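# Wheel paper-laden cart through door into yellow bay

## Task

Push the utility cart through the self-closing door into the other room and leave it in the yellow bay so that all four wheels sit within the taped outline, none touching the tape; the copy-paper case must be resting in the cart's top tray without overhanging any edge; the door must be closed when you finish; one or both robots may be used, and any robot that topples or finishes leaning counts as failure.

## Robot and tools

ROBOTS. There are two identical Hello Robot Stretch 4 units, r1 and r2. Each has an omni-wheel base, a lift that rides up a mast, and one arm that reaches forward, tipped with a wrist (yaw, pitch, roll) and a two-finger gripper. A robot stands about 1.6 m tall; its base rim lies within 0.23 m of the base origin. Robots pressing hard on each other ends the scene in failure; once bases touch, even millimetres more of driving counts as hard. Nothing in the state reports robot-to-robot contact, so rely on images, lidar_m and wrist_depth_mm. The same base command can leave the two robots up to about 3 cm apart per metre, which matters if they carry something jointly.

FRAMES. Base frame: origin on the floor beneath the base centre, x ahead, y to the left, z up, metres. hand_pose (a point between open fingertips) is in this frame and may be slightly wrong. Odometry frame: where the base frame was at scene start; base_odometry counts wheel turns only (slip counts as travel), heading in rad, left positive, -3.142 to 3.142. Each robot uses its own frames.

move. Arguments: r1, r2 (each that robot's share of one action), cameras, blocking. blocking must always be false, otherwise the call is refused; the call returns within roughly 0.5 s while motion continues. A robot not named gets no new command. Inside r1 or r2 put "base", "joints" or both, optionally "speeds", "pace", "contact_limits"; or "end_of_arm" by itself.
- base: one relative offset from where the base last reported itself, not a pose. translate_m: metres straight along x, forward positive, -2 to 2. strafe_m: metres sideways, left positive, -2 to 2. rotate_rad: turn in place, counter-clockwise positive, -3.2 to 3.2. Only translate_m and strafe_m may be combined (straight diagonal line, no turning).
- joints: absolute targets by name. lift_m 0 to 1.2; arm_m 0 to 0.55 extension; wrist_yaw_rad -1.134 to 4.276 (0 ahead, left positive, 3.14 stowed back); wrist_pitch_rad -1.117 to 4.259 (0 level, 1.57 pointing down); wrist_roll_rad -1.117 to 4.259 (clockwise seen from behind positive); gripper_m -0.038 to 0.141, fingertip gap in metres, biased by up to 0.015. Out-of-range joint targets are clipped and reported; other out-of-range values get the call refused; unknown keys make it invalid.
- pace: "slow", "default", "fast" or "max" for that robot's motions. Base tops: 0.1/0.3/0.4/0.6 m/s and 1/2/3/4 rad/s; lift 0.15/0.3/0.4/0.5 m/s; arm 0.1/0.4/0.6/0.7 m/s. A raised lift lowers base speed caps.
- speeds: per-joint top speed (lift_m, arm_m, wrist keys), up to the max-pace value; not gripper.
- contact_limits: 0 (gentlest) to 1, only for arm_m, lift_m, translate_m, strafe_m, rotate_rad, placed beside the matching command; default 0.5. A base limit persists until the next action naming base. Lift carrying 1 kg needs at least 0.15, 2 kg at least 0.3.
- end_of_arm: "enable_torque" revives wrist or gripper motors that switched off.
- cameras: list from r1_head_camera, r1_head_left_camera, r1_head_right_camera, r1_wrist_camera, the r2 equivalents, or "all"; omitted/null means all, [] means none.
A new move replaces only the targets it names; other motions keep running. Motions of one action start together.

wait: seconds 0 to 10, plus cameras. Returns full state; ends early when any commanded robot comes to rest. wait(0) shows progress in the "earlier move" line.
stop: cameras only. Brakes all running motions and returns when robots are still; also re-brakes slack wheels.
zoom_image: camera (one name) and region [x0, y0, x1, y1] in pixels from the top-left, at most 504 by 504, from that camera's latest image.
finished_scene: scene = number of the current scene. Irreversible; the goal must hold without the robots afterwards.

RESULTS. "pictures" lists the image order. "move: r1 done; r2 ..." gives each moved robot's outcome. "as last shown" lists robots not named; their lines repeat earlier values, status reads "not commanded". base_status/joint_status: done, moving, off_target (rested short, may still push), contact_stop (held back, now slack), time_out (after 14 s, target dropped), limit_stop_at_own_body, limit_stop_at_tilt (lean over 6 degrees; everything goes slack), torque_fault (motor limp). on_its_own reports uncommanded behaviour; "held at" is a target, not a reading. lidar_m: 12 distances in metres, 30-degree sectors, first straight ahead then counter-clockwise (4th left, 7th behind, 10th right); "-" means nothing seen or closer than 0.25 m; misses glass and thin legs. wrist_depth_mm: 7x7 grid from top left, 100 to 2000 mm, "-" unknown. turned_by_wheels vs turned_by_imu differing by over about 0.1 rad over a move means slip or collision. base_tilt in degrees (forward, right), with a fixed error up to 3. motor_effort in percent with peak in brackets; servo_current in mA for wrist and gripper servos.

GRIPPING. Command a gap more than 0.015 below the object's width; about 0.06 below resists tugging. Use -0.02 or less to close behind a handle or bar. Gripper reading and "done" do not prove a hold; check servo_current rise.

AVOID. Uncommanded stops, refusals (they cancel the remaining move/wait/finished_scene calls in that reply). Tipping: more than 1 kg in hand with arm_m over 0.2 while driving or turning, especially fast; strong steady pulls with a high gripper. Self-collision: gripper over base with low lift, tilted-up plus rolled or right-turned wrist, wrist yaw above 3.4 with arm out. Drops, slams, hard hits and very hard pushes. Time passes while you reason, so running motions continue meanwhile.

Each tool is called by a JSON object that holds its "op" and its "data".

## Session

{"op": "move", "data": {"blocking": false}}

Scene clock: 0.00 s.
r1.base_odometry: x=+0.000 y=+0.000 heading=+0.000
r1.turned_by_wheels: +0.000
r1.turned_by_imu: +0.000
r1.base_tilt: forward=-1.6 right=+1.3
r1.lidar_m: 0.96 1.73 2.02 2.40 3.92 1.59 0.85 0.76 0.78 0.89 0.77 0.77
r1.base_status: not commanded
r1.joint_positions: lift_m=+0.124 arm_m=+0.000 wrist_yaw_rad=+3.194 wrist_pitch_rad=+0.002 wrist_roll_rad=+0.000 gripper_m=+0.056
r1.joint_status: not commanded
r1.measured_speeds: all 0
r1.motor_effort: lift_m=+19 arm_m=-4 wheel_0=-2 wheel_1=+1 wheel_2=+0
r1.servo_current: wrist_yaw_rad=59 wrist_pitch_rad=46 wrist_roll_rad=46 gripper_m=39
r1.hand_pose: x=-0.1216 y=+0.0722 z=+0.3019 quat_wxyz=(-0.026, -0.001, +0.000, +1.000) (m; r1's base frame)
r1.wrist_depth_mm: - 135 - - - - - / - 135 135 - - - - / - 133 174 - - - - / 110 136 206 - - - - / 137 - - - - - - / - - 194 1118 193 1160 1138 / - 759 759 809 788 831 809
r2.base_odometry: x=+0.000 y=+0.000 heading=+0.000
r2.turned_by_wheels: +0.000
r2.turned_by_imu: +0.000
r2.base_tilt: forward=-0.6 right=+0.1
r2.lidar_m: 1.27 1.30 1.54 2.30 2.33 2.74 1.39 1.38 2.74 2.36 2.39 1.46
r2.base_status: not commanded
r2.joint_positions: lift_m=+0.200 arm_m=+0.000 wrist_yaw_rad=+3.211 wrist_pitch_rad=+0.001 wrist_roll_rad=+0.000 gripper_m=+0.056
r2.joint_status: not commanded
r2.measured_speeds: all 0
r2.motor_effort: lift_m=+18 arm_m=-4 wheel_0=-1 wheel_1=+1 wheel_2=+1
r2.servo_current: wrist_yaw_rad=46 wrist_pitch_rad=39 wrist_roll_rad=52 gripper_m=52
r2.hand_pose: x=-0.1229 y=+0.0671 z=+0.3779 quat_wxyz=(-0.035, -0.001, +0.000, +0.999) (m; r2's base frame)
r2.wrist_depth_mm: - - 137 - - - - / - - 137 - - - - / - 119 146 - - - - / - 141 176 - - - - / 215 - - - - - - / 213 1336 196 1281 192 1366 1205 / 200 244 946 112 - 904 891
pictures: r1_head_camera, r1_head_left_camera, r1_head_right_camera, r1_wrist_camera, r2_head_camera, r2_head_left_camera, r2_head_right_camera, r2_wrist_camera
Images, in order (width x height): r1_head_camera 420x560, r1_head_left_camera 420x672, r1_head_right_camera 420x672, r1_wrist_camera 616x392, r2_head_camera 420x560, r2_head_left_camera 420x672, r2_head_right_camera 420x672, r2_wrist_camera 616x392.

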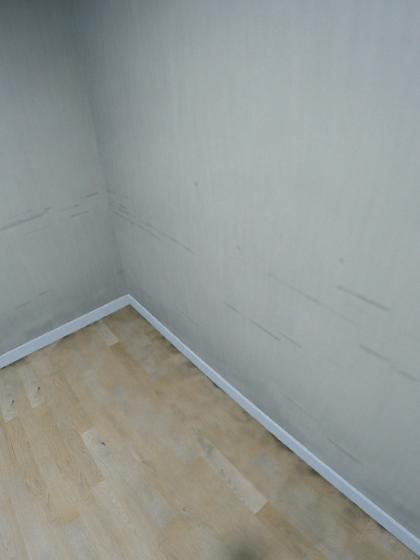

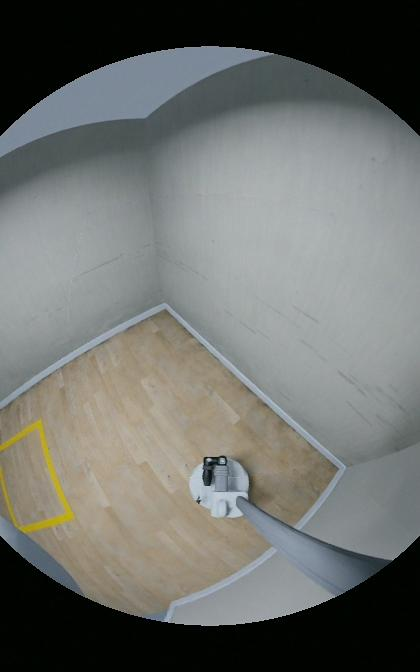

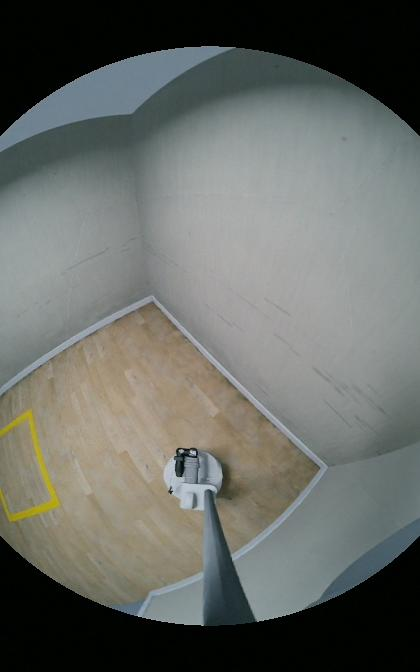

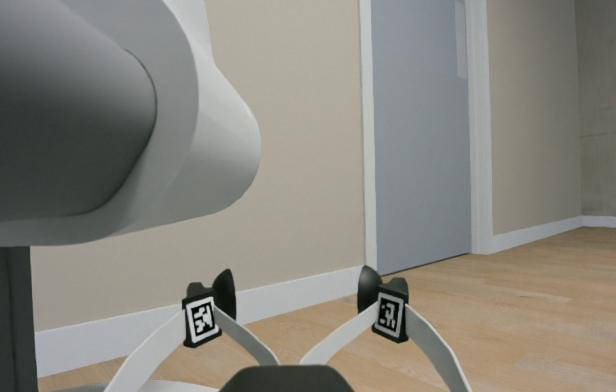

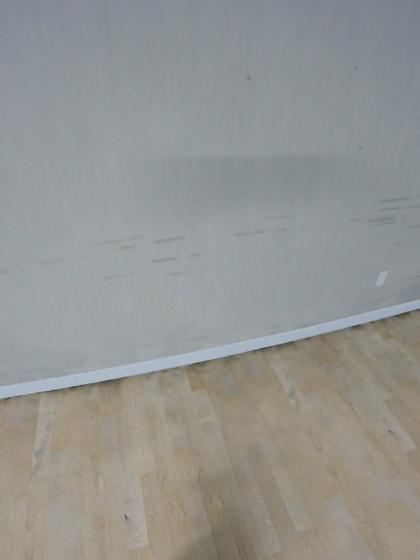

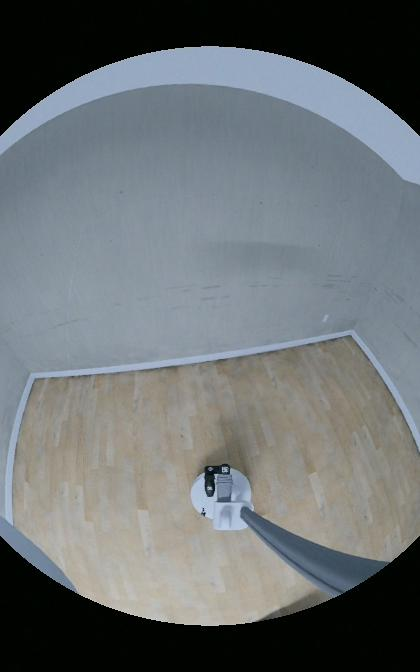

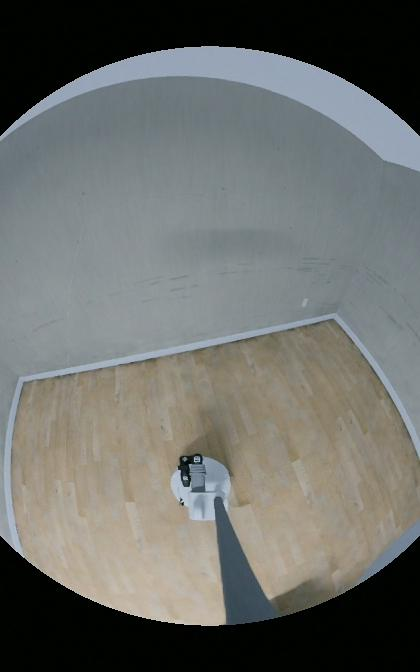

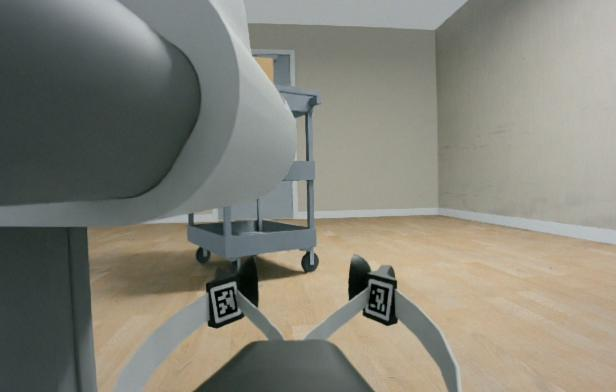

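{"op": "move", "data": {"blocking": false, "r1": {"base":{"rotate_rad":3.1},"pace":"fast"}, "r2": {"base":{"rotate_rad":3.1},"pace":"fast"}, "cameras": []}}

{"op": "wait", "data": {"seconds": 4, "cameras": []}}

{"op": "move", "data": {"blocking": false, "cameras": ["r1_head_camera","r1_head_left_camera","r2_head_camera","r2_head_left_camera","r2_head_right_camera"]}}

Scene clock: 6.23 s.
move: r1 moving; r2 moving
r1.base_odometry: x=+0.000 y=+0.000 heading=+0.379
r1.turned_by_wheels: +0.379
r1.turned_by_imu: +0.380
r1.base_tilt: forward=-1.6 right=+1.3
r1.lidar_m: 1.35 2.02 2.21 3.47 2.05 0.95 0.77 0.74 0.85 0.79 0.71 0.87
r1.base_status: rotate_rad moving
r1.joint_positions: lift_m=+0.124 arm_m=+0.000 wrist_yaw_rad=+3.194 wrist_pitch_rad=+0.002 wrist_roll_rad=+0.000 gripper_m=+0.056
r1.joint_status: not commanded
r1.measured_speeds: translate_m=+0.001 strafe_m=-0.001 rotate_rad=+1.461 lift_m=+0.000 arm_m=+0.000 wrist_yaw_rad=+0.000 wrist_pitch_rad=+0.000 wrist_roll_rad=+0.000
r1.motor_effort: lift_m=+19(20) arm_m=-4(4) wheel_0=-9(11) wheel_1=-8(9) wheel_2=-8(9)
r1.servo_current: wrist_yaw_rad=46(59) wrist_pitch_rad=39(52) wrist_roll_rad=33(65) gripper_m=39(46)
r1.hand_pose: x=-0.1216 y=+0.0722 z=+0.3019 quat_wxyz=(-0.026, -0.001, +0.000, +1.000) (m; r1's base frame)
r1.wrist_depth_mm: - 135 - - - - - / - 135 135 - - - - / - 133 175 - - - - / 110 136 208 - - - - / 137 - - - - - - / - - 194 - 193 1118 1138 / - 759 759 798 798 820 809
r2.base_odometry: x=+0.000 y=+0.000 heading=+0.379
r2.turned_by_wheels: +0.379
r2.turned_by_imu: +0.368
r2.base_tilt: forward=-0.7 right=+0.0
r2.lidar_m: 1.27 1.42 2.21 2.29 2.54 1.52 1.40 2.99 2.40 2.36 1.63 1.30
r2.base_status: rotate_rad moving
r2.joint_positions: lift_m=+0.200 arm_m=+0.000 wrist_yaw_rad=+3.211 wrist_pitch_rad=+0.001 wrist_roll_rad=+0.000 gripper_m=+0.056
r2.joint_status: not commanded
r2.measured_speeds: translate_m=-0.001 strafe_m=+0.001 rotate_rad=+1.462 lift_m=+0.000 arm_m=+0.000 wrist_yaw_rad=+0.000 wrist_pitch_rad=+0.000 wrist_roll_rad=+0.000
r2.motor_effort: lift_m=+18(18) arm_m=-4(4) wheel_0=-5(11) wheel_1=-11(12) wheel_2=-13(13)
r2.servo_current: wrist_yaw_rad=52(52) wrist_pitch_rad=46(46) wrist_roll_rad=52(65) gripper_m=46(52)
r2.hand_pose: x=-0.1229 y=+0.0671 z=+0.3779 quat_wxyz=(-0.035, -0.001, +0.000, +0.999) (m; r2's base frame)
r2.wrist_depth_mm: - 114 137 - - - - / - 108 137 1756 1921 - - / - 120 148 1576 - - - / - 141 179 - - - - / 216 - - - 1756 - - / 204 1308 196 1366 192 1397 1205 / 201 244 960 112 - 917 891
pictures: none
No camera images: "cameras" was empty.

Scene clock: 8.03 s.
earlier move: r1 done; r2 moving
r1.base_odometry: x=+0.000 y=+0.000 heading=+3.100
r1.turned_by_wheels: +2.721
r1.turned_by_imu: +2.736
r1.base_tilt: forward=-1.6 right=+1.3
r1.lidar_m: 0.89 0.75 0.75 0.89 0.76 0.75 0.90 1.58 2.02 2.35 3.92 1.73
r1.base_status: done
r1.joint_positions: lift_m=+0.124 arm_m=+0.000 wrist_yaw_rad=+3.194 wrist_pitch_rad=+0.002 wrist_roll_rad=+0.000 gripper_m=+0.056
r1.joint_status: not commanded
r1.measured_speeds: all 0
r1.motor_effort: lift_m=+19(20) arm_m=-4(4) wheel_0=+0(12) wheel_1=+2(10) wheel_2=+2(11)
r1.servo_current: wrist_yaw_rad=46(65) wrist_pitch_rad=46(52) wrist_roll_rad=39(65) gripper_m=46(52)
r1.hand_pose: x=-0.1216 y=+0.0722 z=+0.3019 quat_wxyz=(-0.026, -0.001, +0.000, +1.000) (m; r1's base frame)
r1.wrist_depth_mm: - 135 - - - - - / - 135 135 - - - - / - 132 174 - - - - / 110 136 206 - - - - / 137 1983 - - - - - / 1229 1255 198 1098 192 - - / - 809 759 798 788 - -
r2.base_odometry: x=+0.000 y=+0.000 heading=+3.100
r2.turned_by_wheels: +2.721
r2.turned_by_imu: +2.650
r2.base_tilt: forward=-0.6 right=+0.1
r2.lidar_m: 1.44 1.35 2.83 2.36 2.34 1.54 1.28 1.27 1.51 2.32 2.31 2.69
r2.base_status: rotate_rad moving
r2.joint_positions: lift_m=+0.200 arm_m=+0.000 wrist_yaw_rad=+3.211 wrist_pitch_rad=+0.001 wrist_roll_rad=+0.000 gripper_m=+0.056
r2.joint_status: not commanded
r2.measured_speeds: all 0
r2.motor_effort: lift_m=+18(18) arm_m=-4(4) wheel_0=-4(12) wheel_1=+0(12) wheel_2=-1(17)
r2.servo_current: wrist_yaw_rad=39(52) wrist_pitch_rad=46(46) wrist_roll_rad=52(65) gripper_m=46(52)
r2.hand_pose: x=-0.1228 y=+0.0671 z=+0.3779 quat_wxyz=(-0.035, -0.001, +0.000, +0.999) (m; r2's base frame)
r2.wrist_depth_mm: - 114 137 - - - - / - 108 137 - - - - / - 120 148 235 - - - / - 141 165 - - - - / 216 - - - - - - / 204 1205 191 1205 193 1366 1229 / 200 245 976 112 - 917 891
wait: 1.80 of 4 s (r1 has come to rest)
pictures: none
No camera images: "cameras" was empty.

Scene clock: 8.03 s.
earlier move: r2 moving
r1.base_odometry: x=+0.000 y=+0.000 heading=+3.100
r1.turned_by_wheels: +0.000
r1.turned_by_imu: +0.000
r1.base_tilt: forward=-1.6 right=+1.3
r1.lidar_m: 0.89 0.75 0.75 0.89 0.76 0.75 0.90 1.58 2.02 2.35 3.92 1.73
r1.base_status: done
r1.joint_positions: lift_m=+0.124 arm_m=+0.000 wrist_yaw_rad=+3.194 wrist_pitch_rad=+0.002 wrist_roll_rad=+0.000 gripper_m=+0.056
r1.joint_status: not commanded
r1.measured_speeds: all 0
r1.motor_effort: lift_m=+19(20) arm_m=-4(4) wheel_0=+0(12) wheel_1=+2(10) wheel_2=+2(11)
r1.servo_current: wrist_yaw_rad=46(65) wrist_pitch_rad=46(52) wrist_roll_rad=39(65) gripper_m=46(52)
r1.hand_pose: x=-0.1216 y=+0.0722 z=+0.3019 quat_wxyz=(-0.026, -0.001, +0.000, +1.000) (m; r1's base frame)
r1.wrist_depth_mm: - 135 - - - - - / - 135 135 - - - - / - 132 174 - - - - / 110 136 206 - - - - / 137 1983 - - - - - / 1229 1255 198 1098 192 - - / - 809 759 798 788 - -
r2.base_odometry: x=+0.000 y=+0.000 heading=+3.100
r2.turned_by_wheels: +0.000
r2.turned_by_imu: +0.000
r2.base_tilt: forward=-0.6 right=+0.1
r2.lidar_m: 1.44 1.35 2.83 2.36 2.34 1.54 1.28 1.27 1.51 2.32 2.31 2.69
r2.base_status: rotate_rad moving
r2.joint_positions: lift_m=+0.200 arm_m=+0.000 wrist_yaw_rad=+3.211 wrist_pitch_rad=+0.001 wrist_roll_rad=+0.000 gripper_m=+0.056
r2.joint_status: not commanded
r2.measured_speeds: all 0
r2.motor_effort: lift_m=+18(18) arm_m=-4(4) wheel_0=-4(12) wheel_1=+0(12) wheel_2=-1(17)
r2.servo_current: wrist_yaw_rad=39(52) wrist_pitch_rad=46(46) wrist_roll_rad=52(65) gripper_m=46(52)
r2.hand_pose: x=-0.1228 y=+0.0671 z=+0.3779 quat_wxyz=(-0.035, -0.001, +0.000, +0.999) (m; r2's base frame)
r2.wrist_depth_mm: - 114 137 - - - - / - 108 137 - - - - / - 120 148 235 - - - / - 141 165 - - - - / 216 - - - - - - / 204 1205 191 1205 193 1366 1229 / 200 245 976 112 - 917 891
pictures: r1_head_camera, r1_head_left_camera, r2_head_camera, r2_head_left_camera, r2_head_right_camera
Images, in order (width x height): r1_head_camera 420x560, r1_head_left_camera 420x672, r2_head_camera 420x560, r2_head_left_camera 420x672, r2_head_right_camera 420x672.

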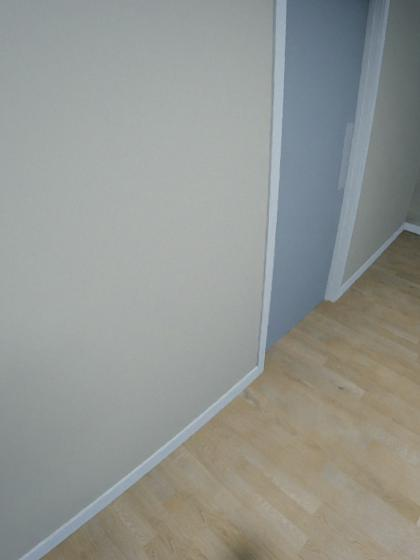

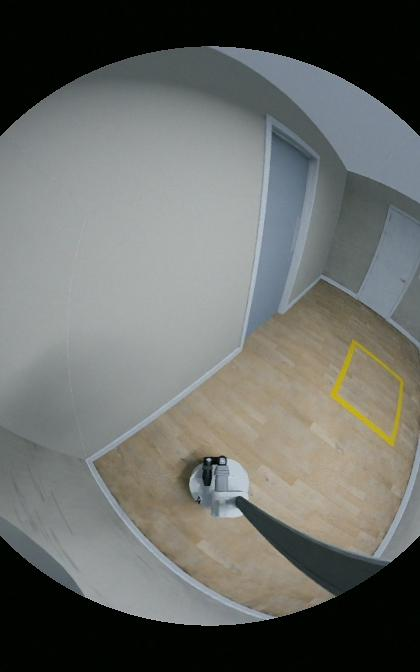

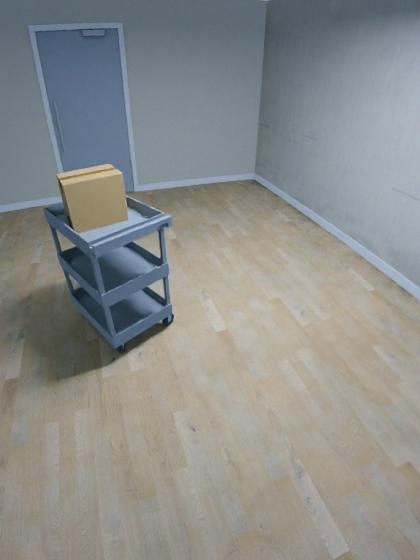

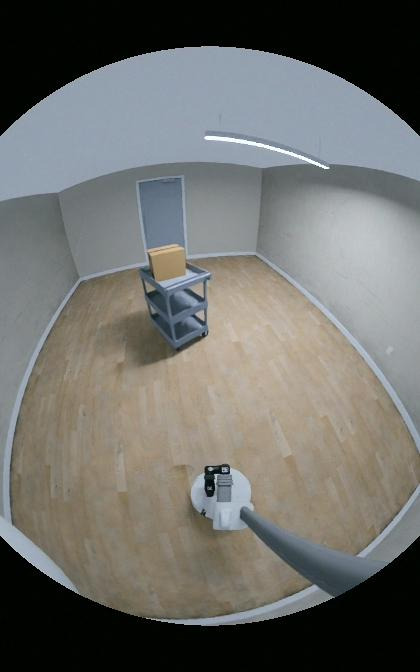

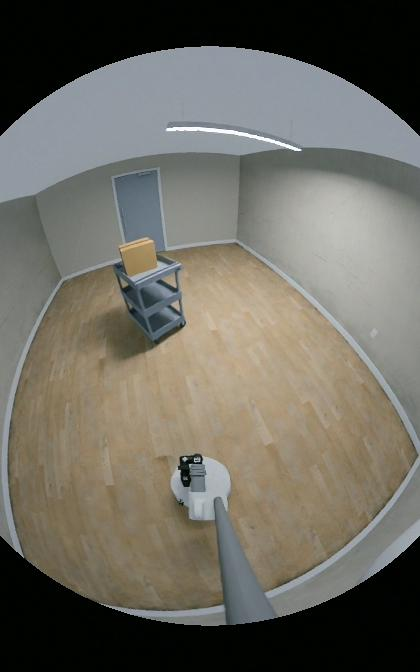

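{"op": "zoom_image", "data": {"camera": "r2_head_camera", "region": [0, 0, 220, 380]}}

{"op": "zoom_image", "data": {"camera": "r1_head_left_camera", "region": [80, 100, 420, 480]}}

Scaled by 1.326 from the camera's 420x560 image, which has a finer 1200x1600 frame.

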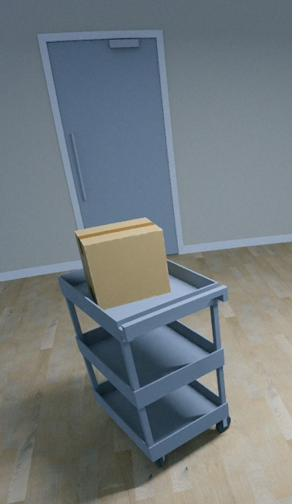

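Scaled by 1.326 from the camera's 420x672 image, which has a finer 600x960 frame.

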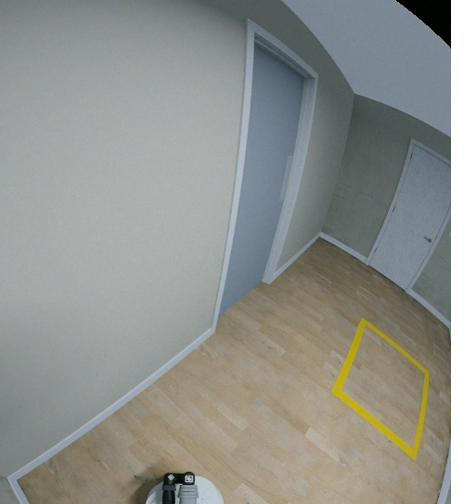

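{"op": "move", "data": {"blocking": false, "r1": {"base":{"translate_m":1.12,"strafe_m":-1.37},"pace":"fast"}, "r2": {"base":{"rotate_rad":0.31},"joints":{"lift_m":0.687,"wrist_yaw_rad":0.0,"wrist_roll_rad":1.57,"gripper_m":0.12}}, "cameras": []}}

{"op": "wait", "data": {"seconds": 3, "cameras": ["r2_head_camera"]}}

{"op": "wait", "data": {"seconds": 5, "cameras": ["r1_head_camera"]}}

{"op": "move", "data": {"blocking": false, "r1": {"base":{"rotate_rad":0.82}}, "cameras": []}}

{"op": "wait", "data": {"seconds": 3, "cameras": ["r1_head_camera","r2_head_camera"]}}

Scene clock: 45.87 s.
earlier move: r2 done
move: r1 moving; r2 moving
r1.base_odometry: x=-0.031 y=+0.041 heading=+3.100
r1.turned_by_wheels: +0.000
r1.turned_by_imu: +0.000
r1.base_tilt: forward=-1.6 right=+1.2
r1.lidar_m: 0.90 0.74 0.75 0.91 0.83 0.83 0.95 1.72 2.02 2.34 3.88 1.73
r1.base_status: translate_m moving; strafe_m moving
r1.joint_positions: lift_m=+0.124 arm_m=+0.000 wrist_yaw_rad=+3.194 wrist_pitch_rad=+0.002 wrist_roll_rad=+0.000 gripper_m=+0.056
r1.joint_status: not commanded
r1.measured_speeds: translate_m=+0.126 strafe_m=-0.154 rotate_rad=-0.003 lift_m=+0.000 arm_m=+0.000 wrist_yaw_rad=+0.000 wrist_pitch_rad=+0.000 wrist_roll_rad=+0.000
r1.motor_effort: lift_m=+20(20) arm_m=-4(4) wheel_0=+12(13) wheel_1=-5(7) wheel_2=-9(9)
r1.servo_current: wrist_yaw_rad=52(59) wrist_pitch_rad=39(46) wrist_roll_rad=39(65) gripper_m=46(52)
r1.hand_pose: x=-0.1216 y=+0.0722 z=+0.3019 quat_wxyz=(-0.026, -0.001, +0.000, +1.000) (m; r1's base frame)
r1.wrist_depth_mm: - 135 - - - - - / - 135 135 - - - - / - 132 174 - - - - / 110 136 206 - - - - / 137 - - - - - - / 1255 1229 198 1098 192 - - / - 820 759 798 788 - -
r2.base_odometry: x=+0.000 y=+0.000 heading=-2.954
r2.turned_by_wheels: +0.229
r2.turned_by_imu: +0.223
r2.base_tilt: forward=-0.7 right=+0.1
r2.lidar_m: 1.36 3.65 2.51 2.35 1.96 1.36 1.26 1.33 1.76 2.29 2.37 3.10
r2.base_status: rotate_rad moving
r2.joint_positions: lift_m=+0.238 arm_m=+0.000 wrist_yaw_rad=+2.649 wrist_pitch_rad=+0.001 wrist_roll_rad=+0.588 gripper_m=+0.075
r2.joint_status: lift_m moving; wrist_yaw_rad moving; wrist_roll_rad moving; gripper_m moving
r2.measured_speeds: translate_m=+0.000 strafe_m=+0.000 rotate_rad=+0.603 lift_m=+0.146 arm_m=+0.000 wrist_yaw_rad=-1.736 wrist_pitch_rad=+0.000 wrist_roll_rad=+1.820
r2.motor_effort: lift_m=+23(23) arm_m=-4(4) wheel_0=-7(12) wheel_1=-4(10) wheel_2=-7(11)
r2.servo_current: wrist_yaw_rad=117(117) wrist_pitch_rad=33(46) wrist_roll_rad=111(111) gripper_m=65(78)
r2.hand_pose: x=-0.0419 y=+0.2134 z=+0.4157 quat_wxyz=(+0.233, +0.070, +0.281, +0.928) (m; r2's base frame)
r2.wrist_depth_mm: - - - - - - - / - - - - - - - / - - - - - - 1983 / - - - - - 1808 1229 / 260 - - - 1576 1182 917 / 229 - 190 1499 189 866 707 / - 126 - 112 854 683 591
pictures: none
No camera images: "cameras" was empty.

Scene clock: 48.27 s.
earlier move: r1 moving; r2 done
r1.base_odometry: x=-0.579 y=+0.771 heading=+3.100
r1.turned_by_wheels: +0.000
r1.turned_by_imu: -0.003
r1.base_tilt: forward=-1.6 right=+1.2
r1.lidar_m: 1.11 0.84 0.83 0.99 1.72 1.72 1.99 1.93 1.92 2.19 2.96 1.83
r1.base_status: translate_m moving; strafe_m moving
r1.joint_positions: lift_m=+0.124 arm_m=+0.000 wrist_yaw_rad=+3.194 wrist_pitch_rad=+0.002 wrist_roll_rad=+0.000 gripper_m=+0.056
r1.joint_status: not commanded
r1.measured_speeds: translate_m=+0.253 strafe_m=-0.309 rotate_rad=+0.001 lift_m=+0.000 arm_m=+0.000 wrist_yaw_rad=+0.000 wrist_pitch_rad=+0.000 wrist_roll_rad=+0.000
r1.motor_effort: lift_m=+19(20) arm_m=-4(4) wheel_0=+6(15) wheel_1=-3(7) wheel_2=-4(9)
r1.servo_current: wrist_yaw_rad=46(78) wrist_pitch_rad=33(52) wrist_roll_rad=33(72) gripper_m=39(52)
r1.hand_pose: x=-0.1216 y=+0.0722 z=+0.3019 quat_wxyz=(-0.026, -0.001, +0.000, +1.000) (m; r1's base frame)
r1.wrist_depth_mm: - 135 - - - - - / - 135 147 - - - - / - 133 175 - - - - / 110 136 224 - - - - / 137 1756 - - - - - / 1229 1229 198 1229 193 1160 1138 / - 809 759 809 798 820 798
r2.base_odometry: x=+0.000 y=+0.000 heading=-2.874
r2.turned_by_wheels: +0.080
r2.turned_by_imu: +0.079
r2.base_tilt: forward=-0.6 right=+0.1
r2.lidar_m: 1.38 3.34 2.45 2.35 1.82 1.35 1.28 1.35 1.88 2.30 2.44 3.37
r2.base_status: done
r2.joint_positions: lift_m=+0.687 arm_m=+0.000 wrist_yaw_rad=+0.003 wrist_pitch_rad=+0.001 wrist_roll_rad=+1.568 gripper_m=+0.120
r2.joint_status: all done
r2.measured_speeds: all 0
r2.motor_effort: lift_m=+21(25) arm_m=-4(5) wheel_0=-2(12) wheel_1=-3(10) wheel_2=-4(11)
r2.servo_current: wrist_yaw_rad=46(130) wrist_pitch_rad=46(46) wrist_roll_rad=46(111) gripper_m=52(98)
r2.hand_pose: x=+0.4596 y=-0.0866 z=+0.8646 quat_wxyz=(+0.708, +0.706, +0.001, +0.001) (m; r2's base frame)
r2.wrist_depth_mm: - - - - - 1708 1182 / - - - - - 1808 1205 / - - - - - 1576 1229 / - - - 1576 - 1430 1229 / - - - 1537 1863 1464 1229 / - - 198 - - 1576 1255 / - - - 112 - 1921 1229
wait: 2.40 of 3 s (r2 has come to rest)
pictures: r2_head_camera
Images, in order (width x height): r2_head_camera 420x560.

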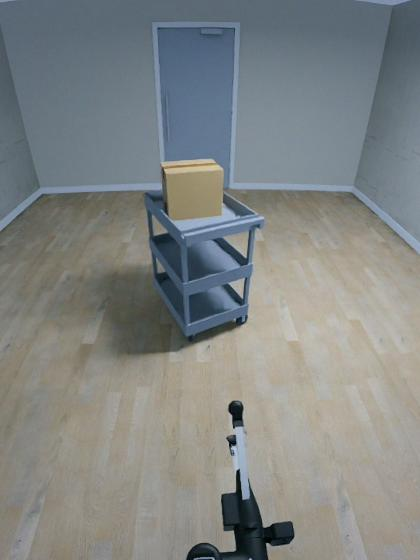

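Scene clock: 51.07 s.
earlier move: r1 done
r1.base_odometry: x=-1.062 y=+1.415 heading=+3.100
r1.turned_by_wheels: +0.000
r1.turned_by_imu: -0.003
r1.base_tilt: forward=-1.6 right=+1.3
r1.lidar_m: 1.13 0.99 1.01 1.13 1.87 2.49 2.15 1.83 1.84 2.10 2.18 2.01
r1.base_status: done
r1.joint_positions: lift_m=+0.124 arm_m=+0.000 wrist_yaw_rad=+3.194 wrist_pitch_rad=+0.002 wrist_roll_rad=+0.000 gripper_m=+0.056
r1.joint_status: not commanded
r1.measured_speeds: all 0
r1.motor_effort: lift_m=+20(20) arm_m=-4(4) wheel_0=-2(15) wheel_1=-1(8) wheel_2=+0(9)
r1.servo_current: wrist_yaw_rad=52(78) wrist_pitch_rad=33(52) wrist_roll_rad=52(72) gripper_m=46(52)
r1.hand_pose: x=-0.1216 y=+0.0722 z=+0.3019 quat_wxyz=(-0.026, -0.001, +0.000, +1.000) (m; r1's base frame)
r1.wrist_depth_mm: - 135 - - - - - / - 135 146 - - - - / - 132 175 - - - - / 110 136 223 - - - - / 137 1756 - - - - - / 1229 1366 198 1229 193 1160 1118 / - 809 293 798 798 820 798
r2.base_odometry: x=+0.000 y=+0.000 heading=-2.874
r2.turned_by_wheels: +0.000
r2.turned_by_imu: +0.000
r2.base_tilt: forward=-0.7 right=+0.1
r2.lidar_m: 1.37 3.33 2.43 2.35 1.82 1.34 1.28 1.35 1.89 2.29 2.42 3.36
r2.base_status: done
r2.joint_positions: lift_m=+0.687 arm_m=+0.000 wrist_yaw_rad=+0.003 wrist_pitch_rad=+0.001 wrist_roll_rad=+1.568 gripper_m=+0.120
r2.joint_status: all done
r2.measured_speeds: all 0
r2.motor_effort: lift_m=+21(25) arm_m=-4(5) wheel_0=-3(12) wheel_1=-3(10) wheel_2=-4(11)
r2.servo_current: wrist_yaw_rad=39(130) wrist_pitch_rad=39(46) wrist_roll_rad=52(111) gripper_m=46(98)
r2.hand_pose: x=+0.4596 y=-0.0866 z=+0.8646 quat_wxyz=(+0.708, +0.706, +0.001, +0.001) (m; r2's base frame)
r2.wrist_depth_mm: - - - - - 1808 1182 / - - - - - 1808 1205 / - - - - - 1576 1229 / - - - 1537 1921 1499 1255 / - - - 1537 1921 1499 1255 / - - 199 - - 1576 1229 / - - - 112 - 1921 1229
wait: 2.80 of 5 s (r1 has come to rest)
pictures: r1_head_camera
Images, in order (width x height): r1_head_camera 420x560.

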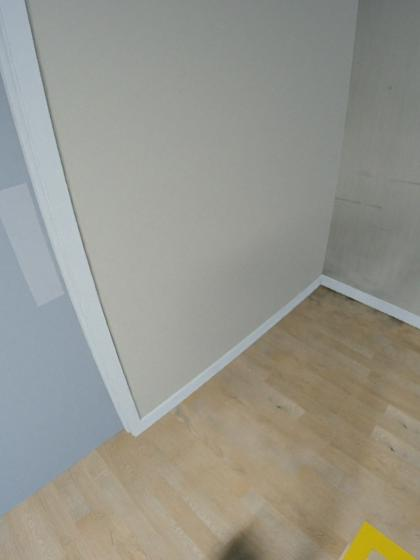

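Scene clock: 51.57 s.
move: r1 moving
r1.base_odometry: x=-1.062 y=+1.415 heading=-2.930
r1.turned_by_wheels: +0.253
r1.turned_by_imu: +0.254
r1.base_tilt: forward=-1.6 right=+1.2
r1.lidar_m: 0.98 1.00 1.07 1.32 2.52 2.61 1.91 1.84 1.92 2.28 2.15 1.42
r1.base_status: rotate_rad moving
r1.joint_positions: lift_m=+0.124 arm_m=+0.000 wrist_yaw_rad=+3.194 wrist_pitch_rad=+0.002 wrist_roll_rad=+0.000 gripper_m=+0.056
r1.joint_status: not commanded
r1.measured_speeds: translate_m=+0.000 strafe_m=-0.001 rotate_rad=+0.972 lift_m=+0.000 arm_m=+0.000 wrist_yaw_rad=+0.000 wrist_pitch_rad=+0.000 wrist_roll_rad=+0.000
r1.motor_effort: lift_m=+19(20) arm_m=-4(4) wheel_0=-6(8) wheel_1=-8(9) wheel_2=-5(8)
r1.servo_current: wrist_yaw_rad=46(59) wrist_pitch_rad=46(46) wrist_roll_rad=59(59) gripper_m=39(46)
r1.hand_pose: x=-0.1216 y=+0.0722 z=+0.3019 quat_wxyz=(-0.026, -0.001, +0.000, +1.000) (m; r1's base frame)
r1.wrist_depth_mm: - 135 - - - - - / - 135 147 - - - - / - 133 175 - - - - / 110 136 224 - - - - / - - - - - - - / 1229 1229 198 1205 193 1138 1138 / - 809 715 798 798 820 809
r2: as last shown
r2.base_tilt: forward=-0.6 right=+0.1
r2.lidar_m: 1.37 3.31 2.45 2.37 1.84 1.36 1.27 1.36 1.88 2.31 2.42 3.35
r2.motor_effort: lift_m=+21(21) arm_m=-4(4) wheel_0=-3(3) wheel_1=-3(3) wheel_2=-4(4)
r2.servo_current: wrist_yaw_rad=39(65) wrist_pitch_rad=39(39) wrist_roll_rad=52(59) gripper_m=52(59)
r2.wrist_depth_mm: - - - - - 1708 1229 / - - - - - 1808 1205 / - - - - - 1576 1229 / - - - 1576 1983 1499 1229 / - - - 1499 1921 1499 1255 / - - 200 - - 1537 1255 / - - - 112 - 1983 1229
pictures: none
No camera images: "cameras" was empty.

Scene clock: 52.63 s.
earlier move: r1 done
r1.base_odometry: x=-1.062 y=+1.415 heading=-2.364
r1.turned_by_wheels: +0.567
r1.turned_by_imu: +0.570
r1.base_tilt: forward=-1.6 right=+1.3
r1.lidar_m: 1.01 1.07 1.38 2.52 2.59 1.90 1.81 1.86 2.23 2.15 1.38 0.99
r1.base_status: done
r1.joint_positions: lift_m=+0.124 arm_m=+0.000 wrist_yaw_rad=+3.194 wrist_pitch_rad=+0.002 wrist_roll_rad=+0.000 gripper_m=+0.056
r1.joint_status: not commanded
r1.measured_speeds: all 0
r1.motor_effort: lift_m=+19(20) arm_m=-4(4) wheel_0=-3(9) wheel_1=-3(9) wheel_2=-1(8)
r1.servo_current: wrist_yaw_rad=59(59) wrist_pitch_rad=39(52) wrist_roll_rad=33(65) gripper_m=46(46)
r1.hand_pose: x=-0.1216 y=+0.0722 z=+0.3019 quat_wxyz=(-0.026, -0.001, +0.000, +1.000) (m; r1's base frame)
r1.wrist_depth_mm: - 135 - - - - - / - 135 135 - - - - / - 132 175 - - - - / 110 136 207 - - - - / 137 1756 - 1708 1863 1756 1756 / - 1229 198 1205 193 1160 1118 / - 809 759 798 788 - 809
r2.base_odometry: x=+0.000 y=+0.000 heading=-2.874
r2.turned_by_wheels: +0.000
r2.turned_by_imu: +0.000
r2.base_tilt: forward=-0.7 right=+0.1
r2.lidar_m: 1.37 3.37 2.44 2.36 1.77 1.33 1.27 1.37 1.90 2.31 2.42 3.36
r2.base_status: not commanded
r2.joint_positions: lift_m=+0.687 arm_m=+0.000 wrist_yaw_rad=+0.003 wrist_pitch_rad=+0.001 wrist_roll_rad=+1.568 gripper_m=+0.120
r2.joint_status: not commanded
r2.measured_speeds: all 0
r2.motor_effort: lift_m=+21(21) arm_m=-4(4) wheel_0=-3(3) wheel_1=-3(3) wheel_2=-4(4)
r2.servo_current: wrist_yaw_rad=46(65) wrist_pitch_rad=39(52) wrist_roll_rad=46(59) gripper_m=52(59)
r2.hand_pose: x=+0.4596 y=-0.0866 z=+0.8646 quat_wxyz=(+0.708, +0.706, +0.001, +0.001) (m; r2's base frame)
r2.wrist_depth_mm: - - - - - 1756 1205 / - - - - - 1808 1205 / - - - - - 1618 1229 / - - - 1576 1921 1464 1229 / - - - 1499 1921 1499 1229 / - - 198 - - 1576 1255 / - - - 112 - 1983 1229
wait: 1.07 of 3 s (r1 has come to rest)
pictures: r1_head_camera, r2_head_camera
Images, in order (width x height): r1_head_camera 420x560, r2_head_camera 420x560.

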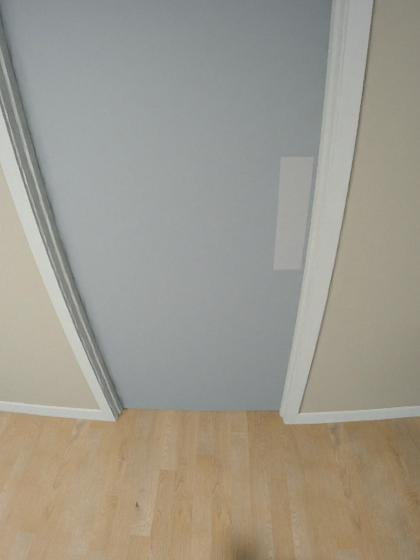

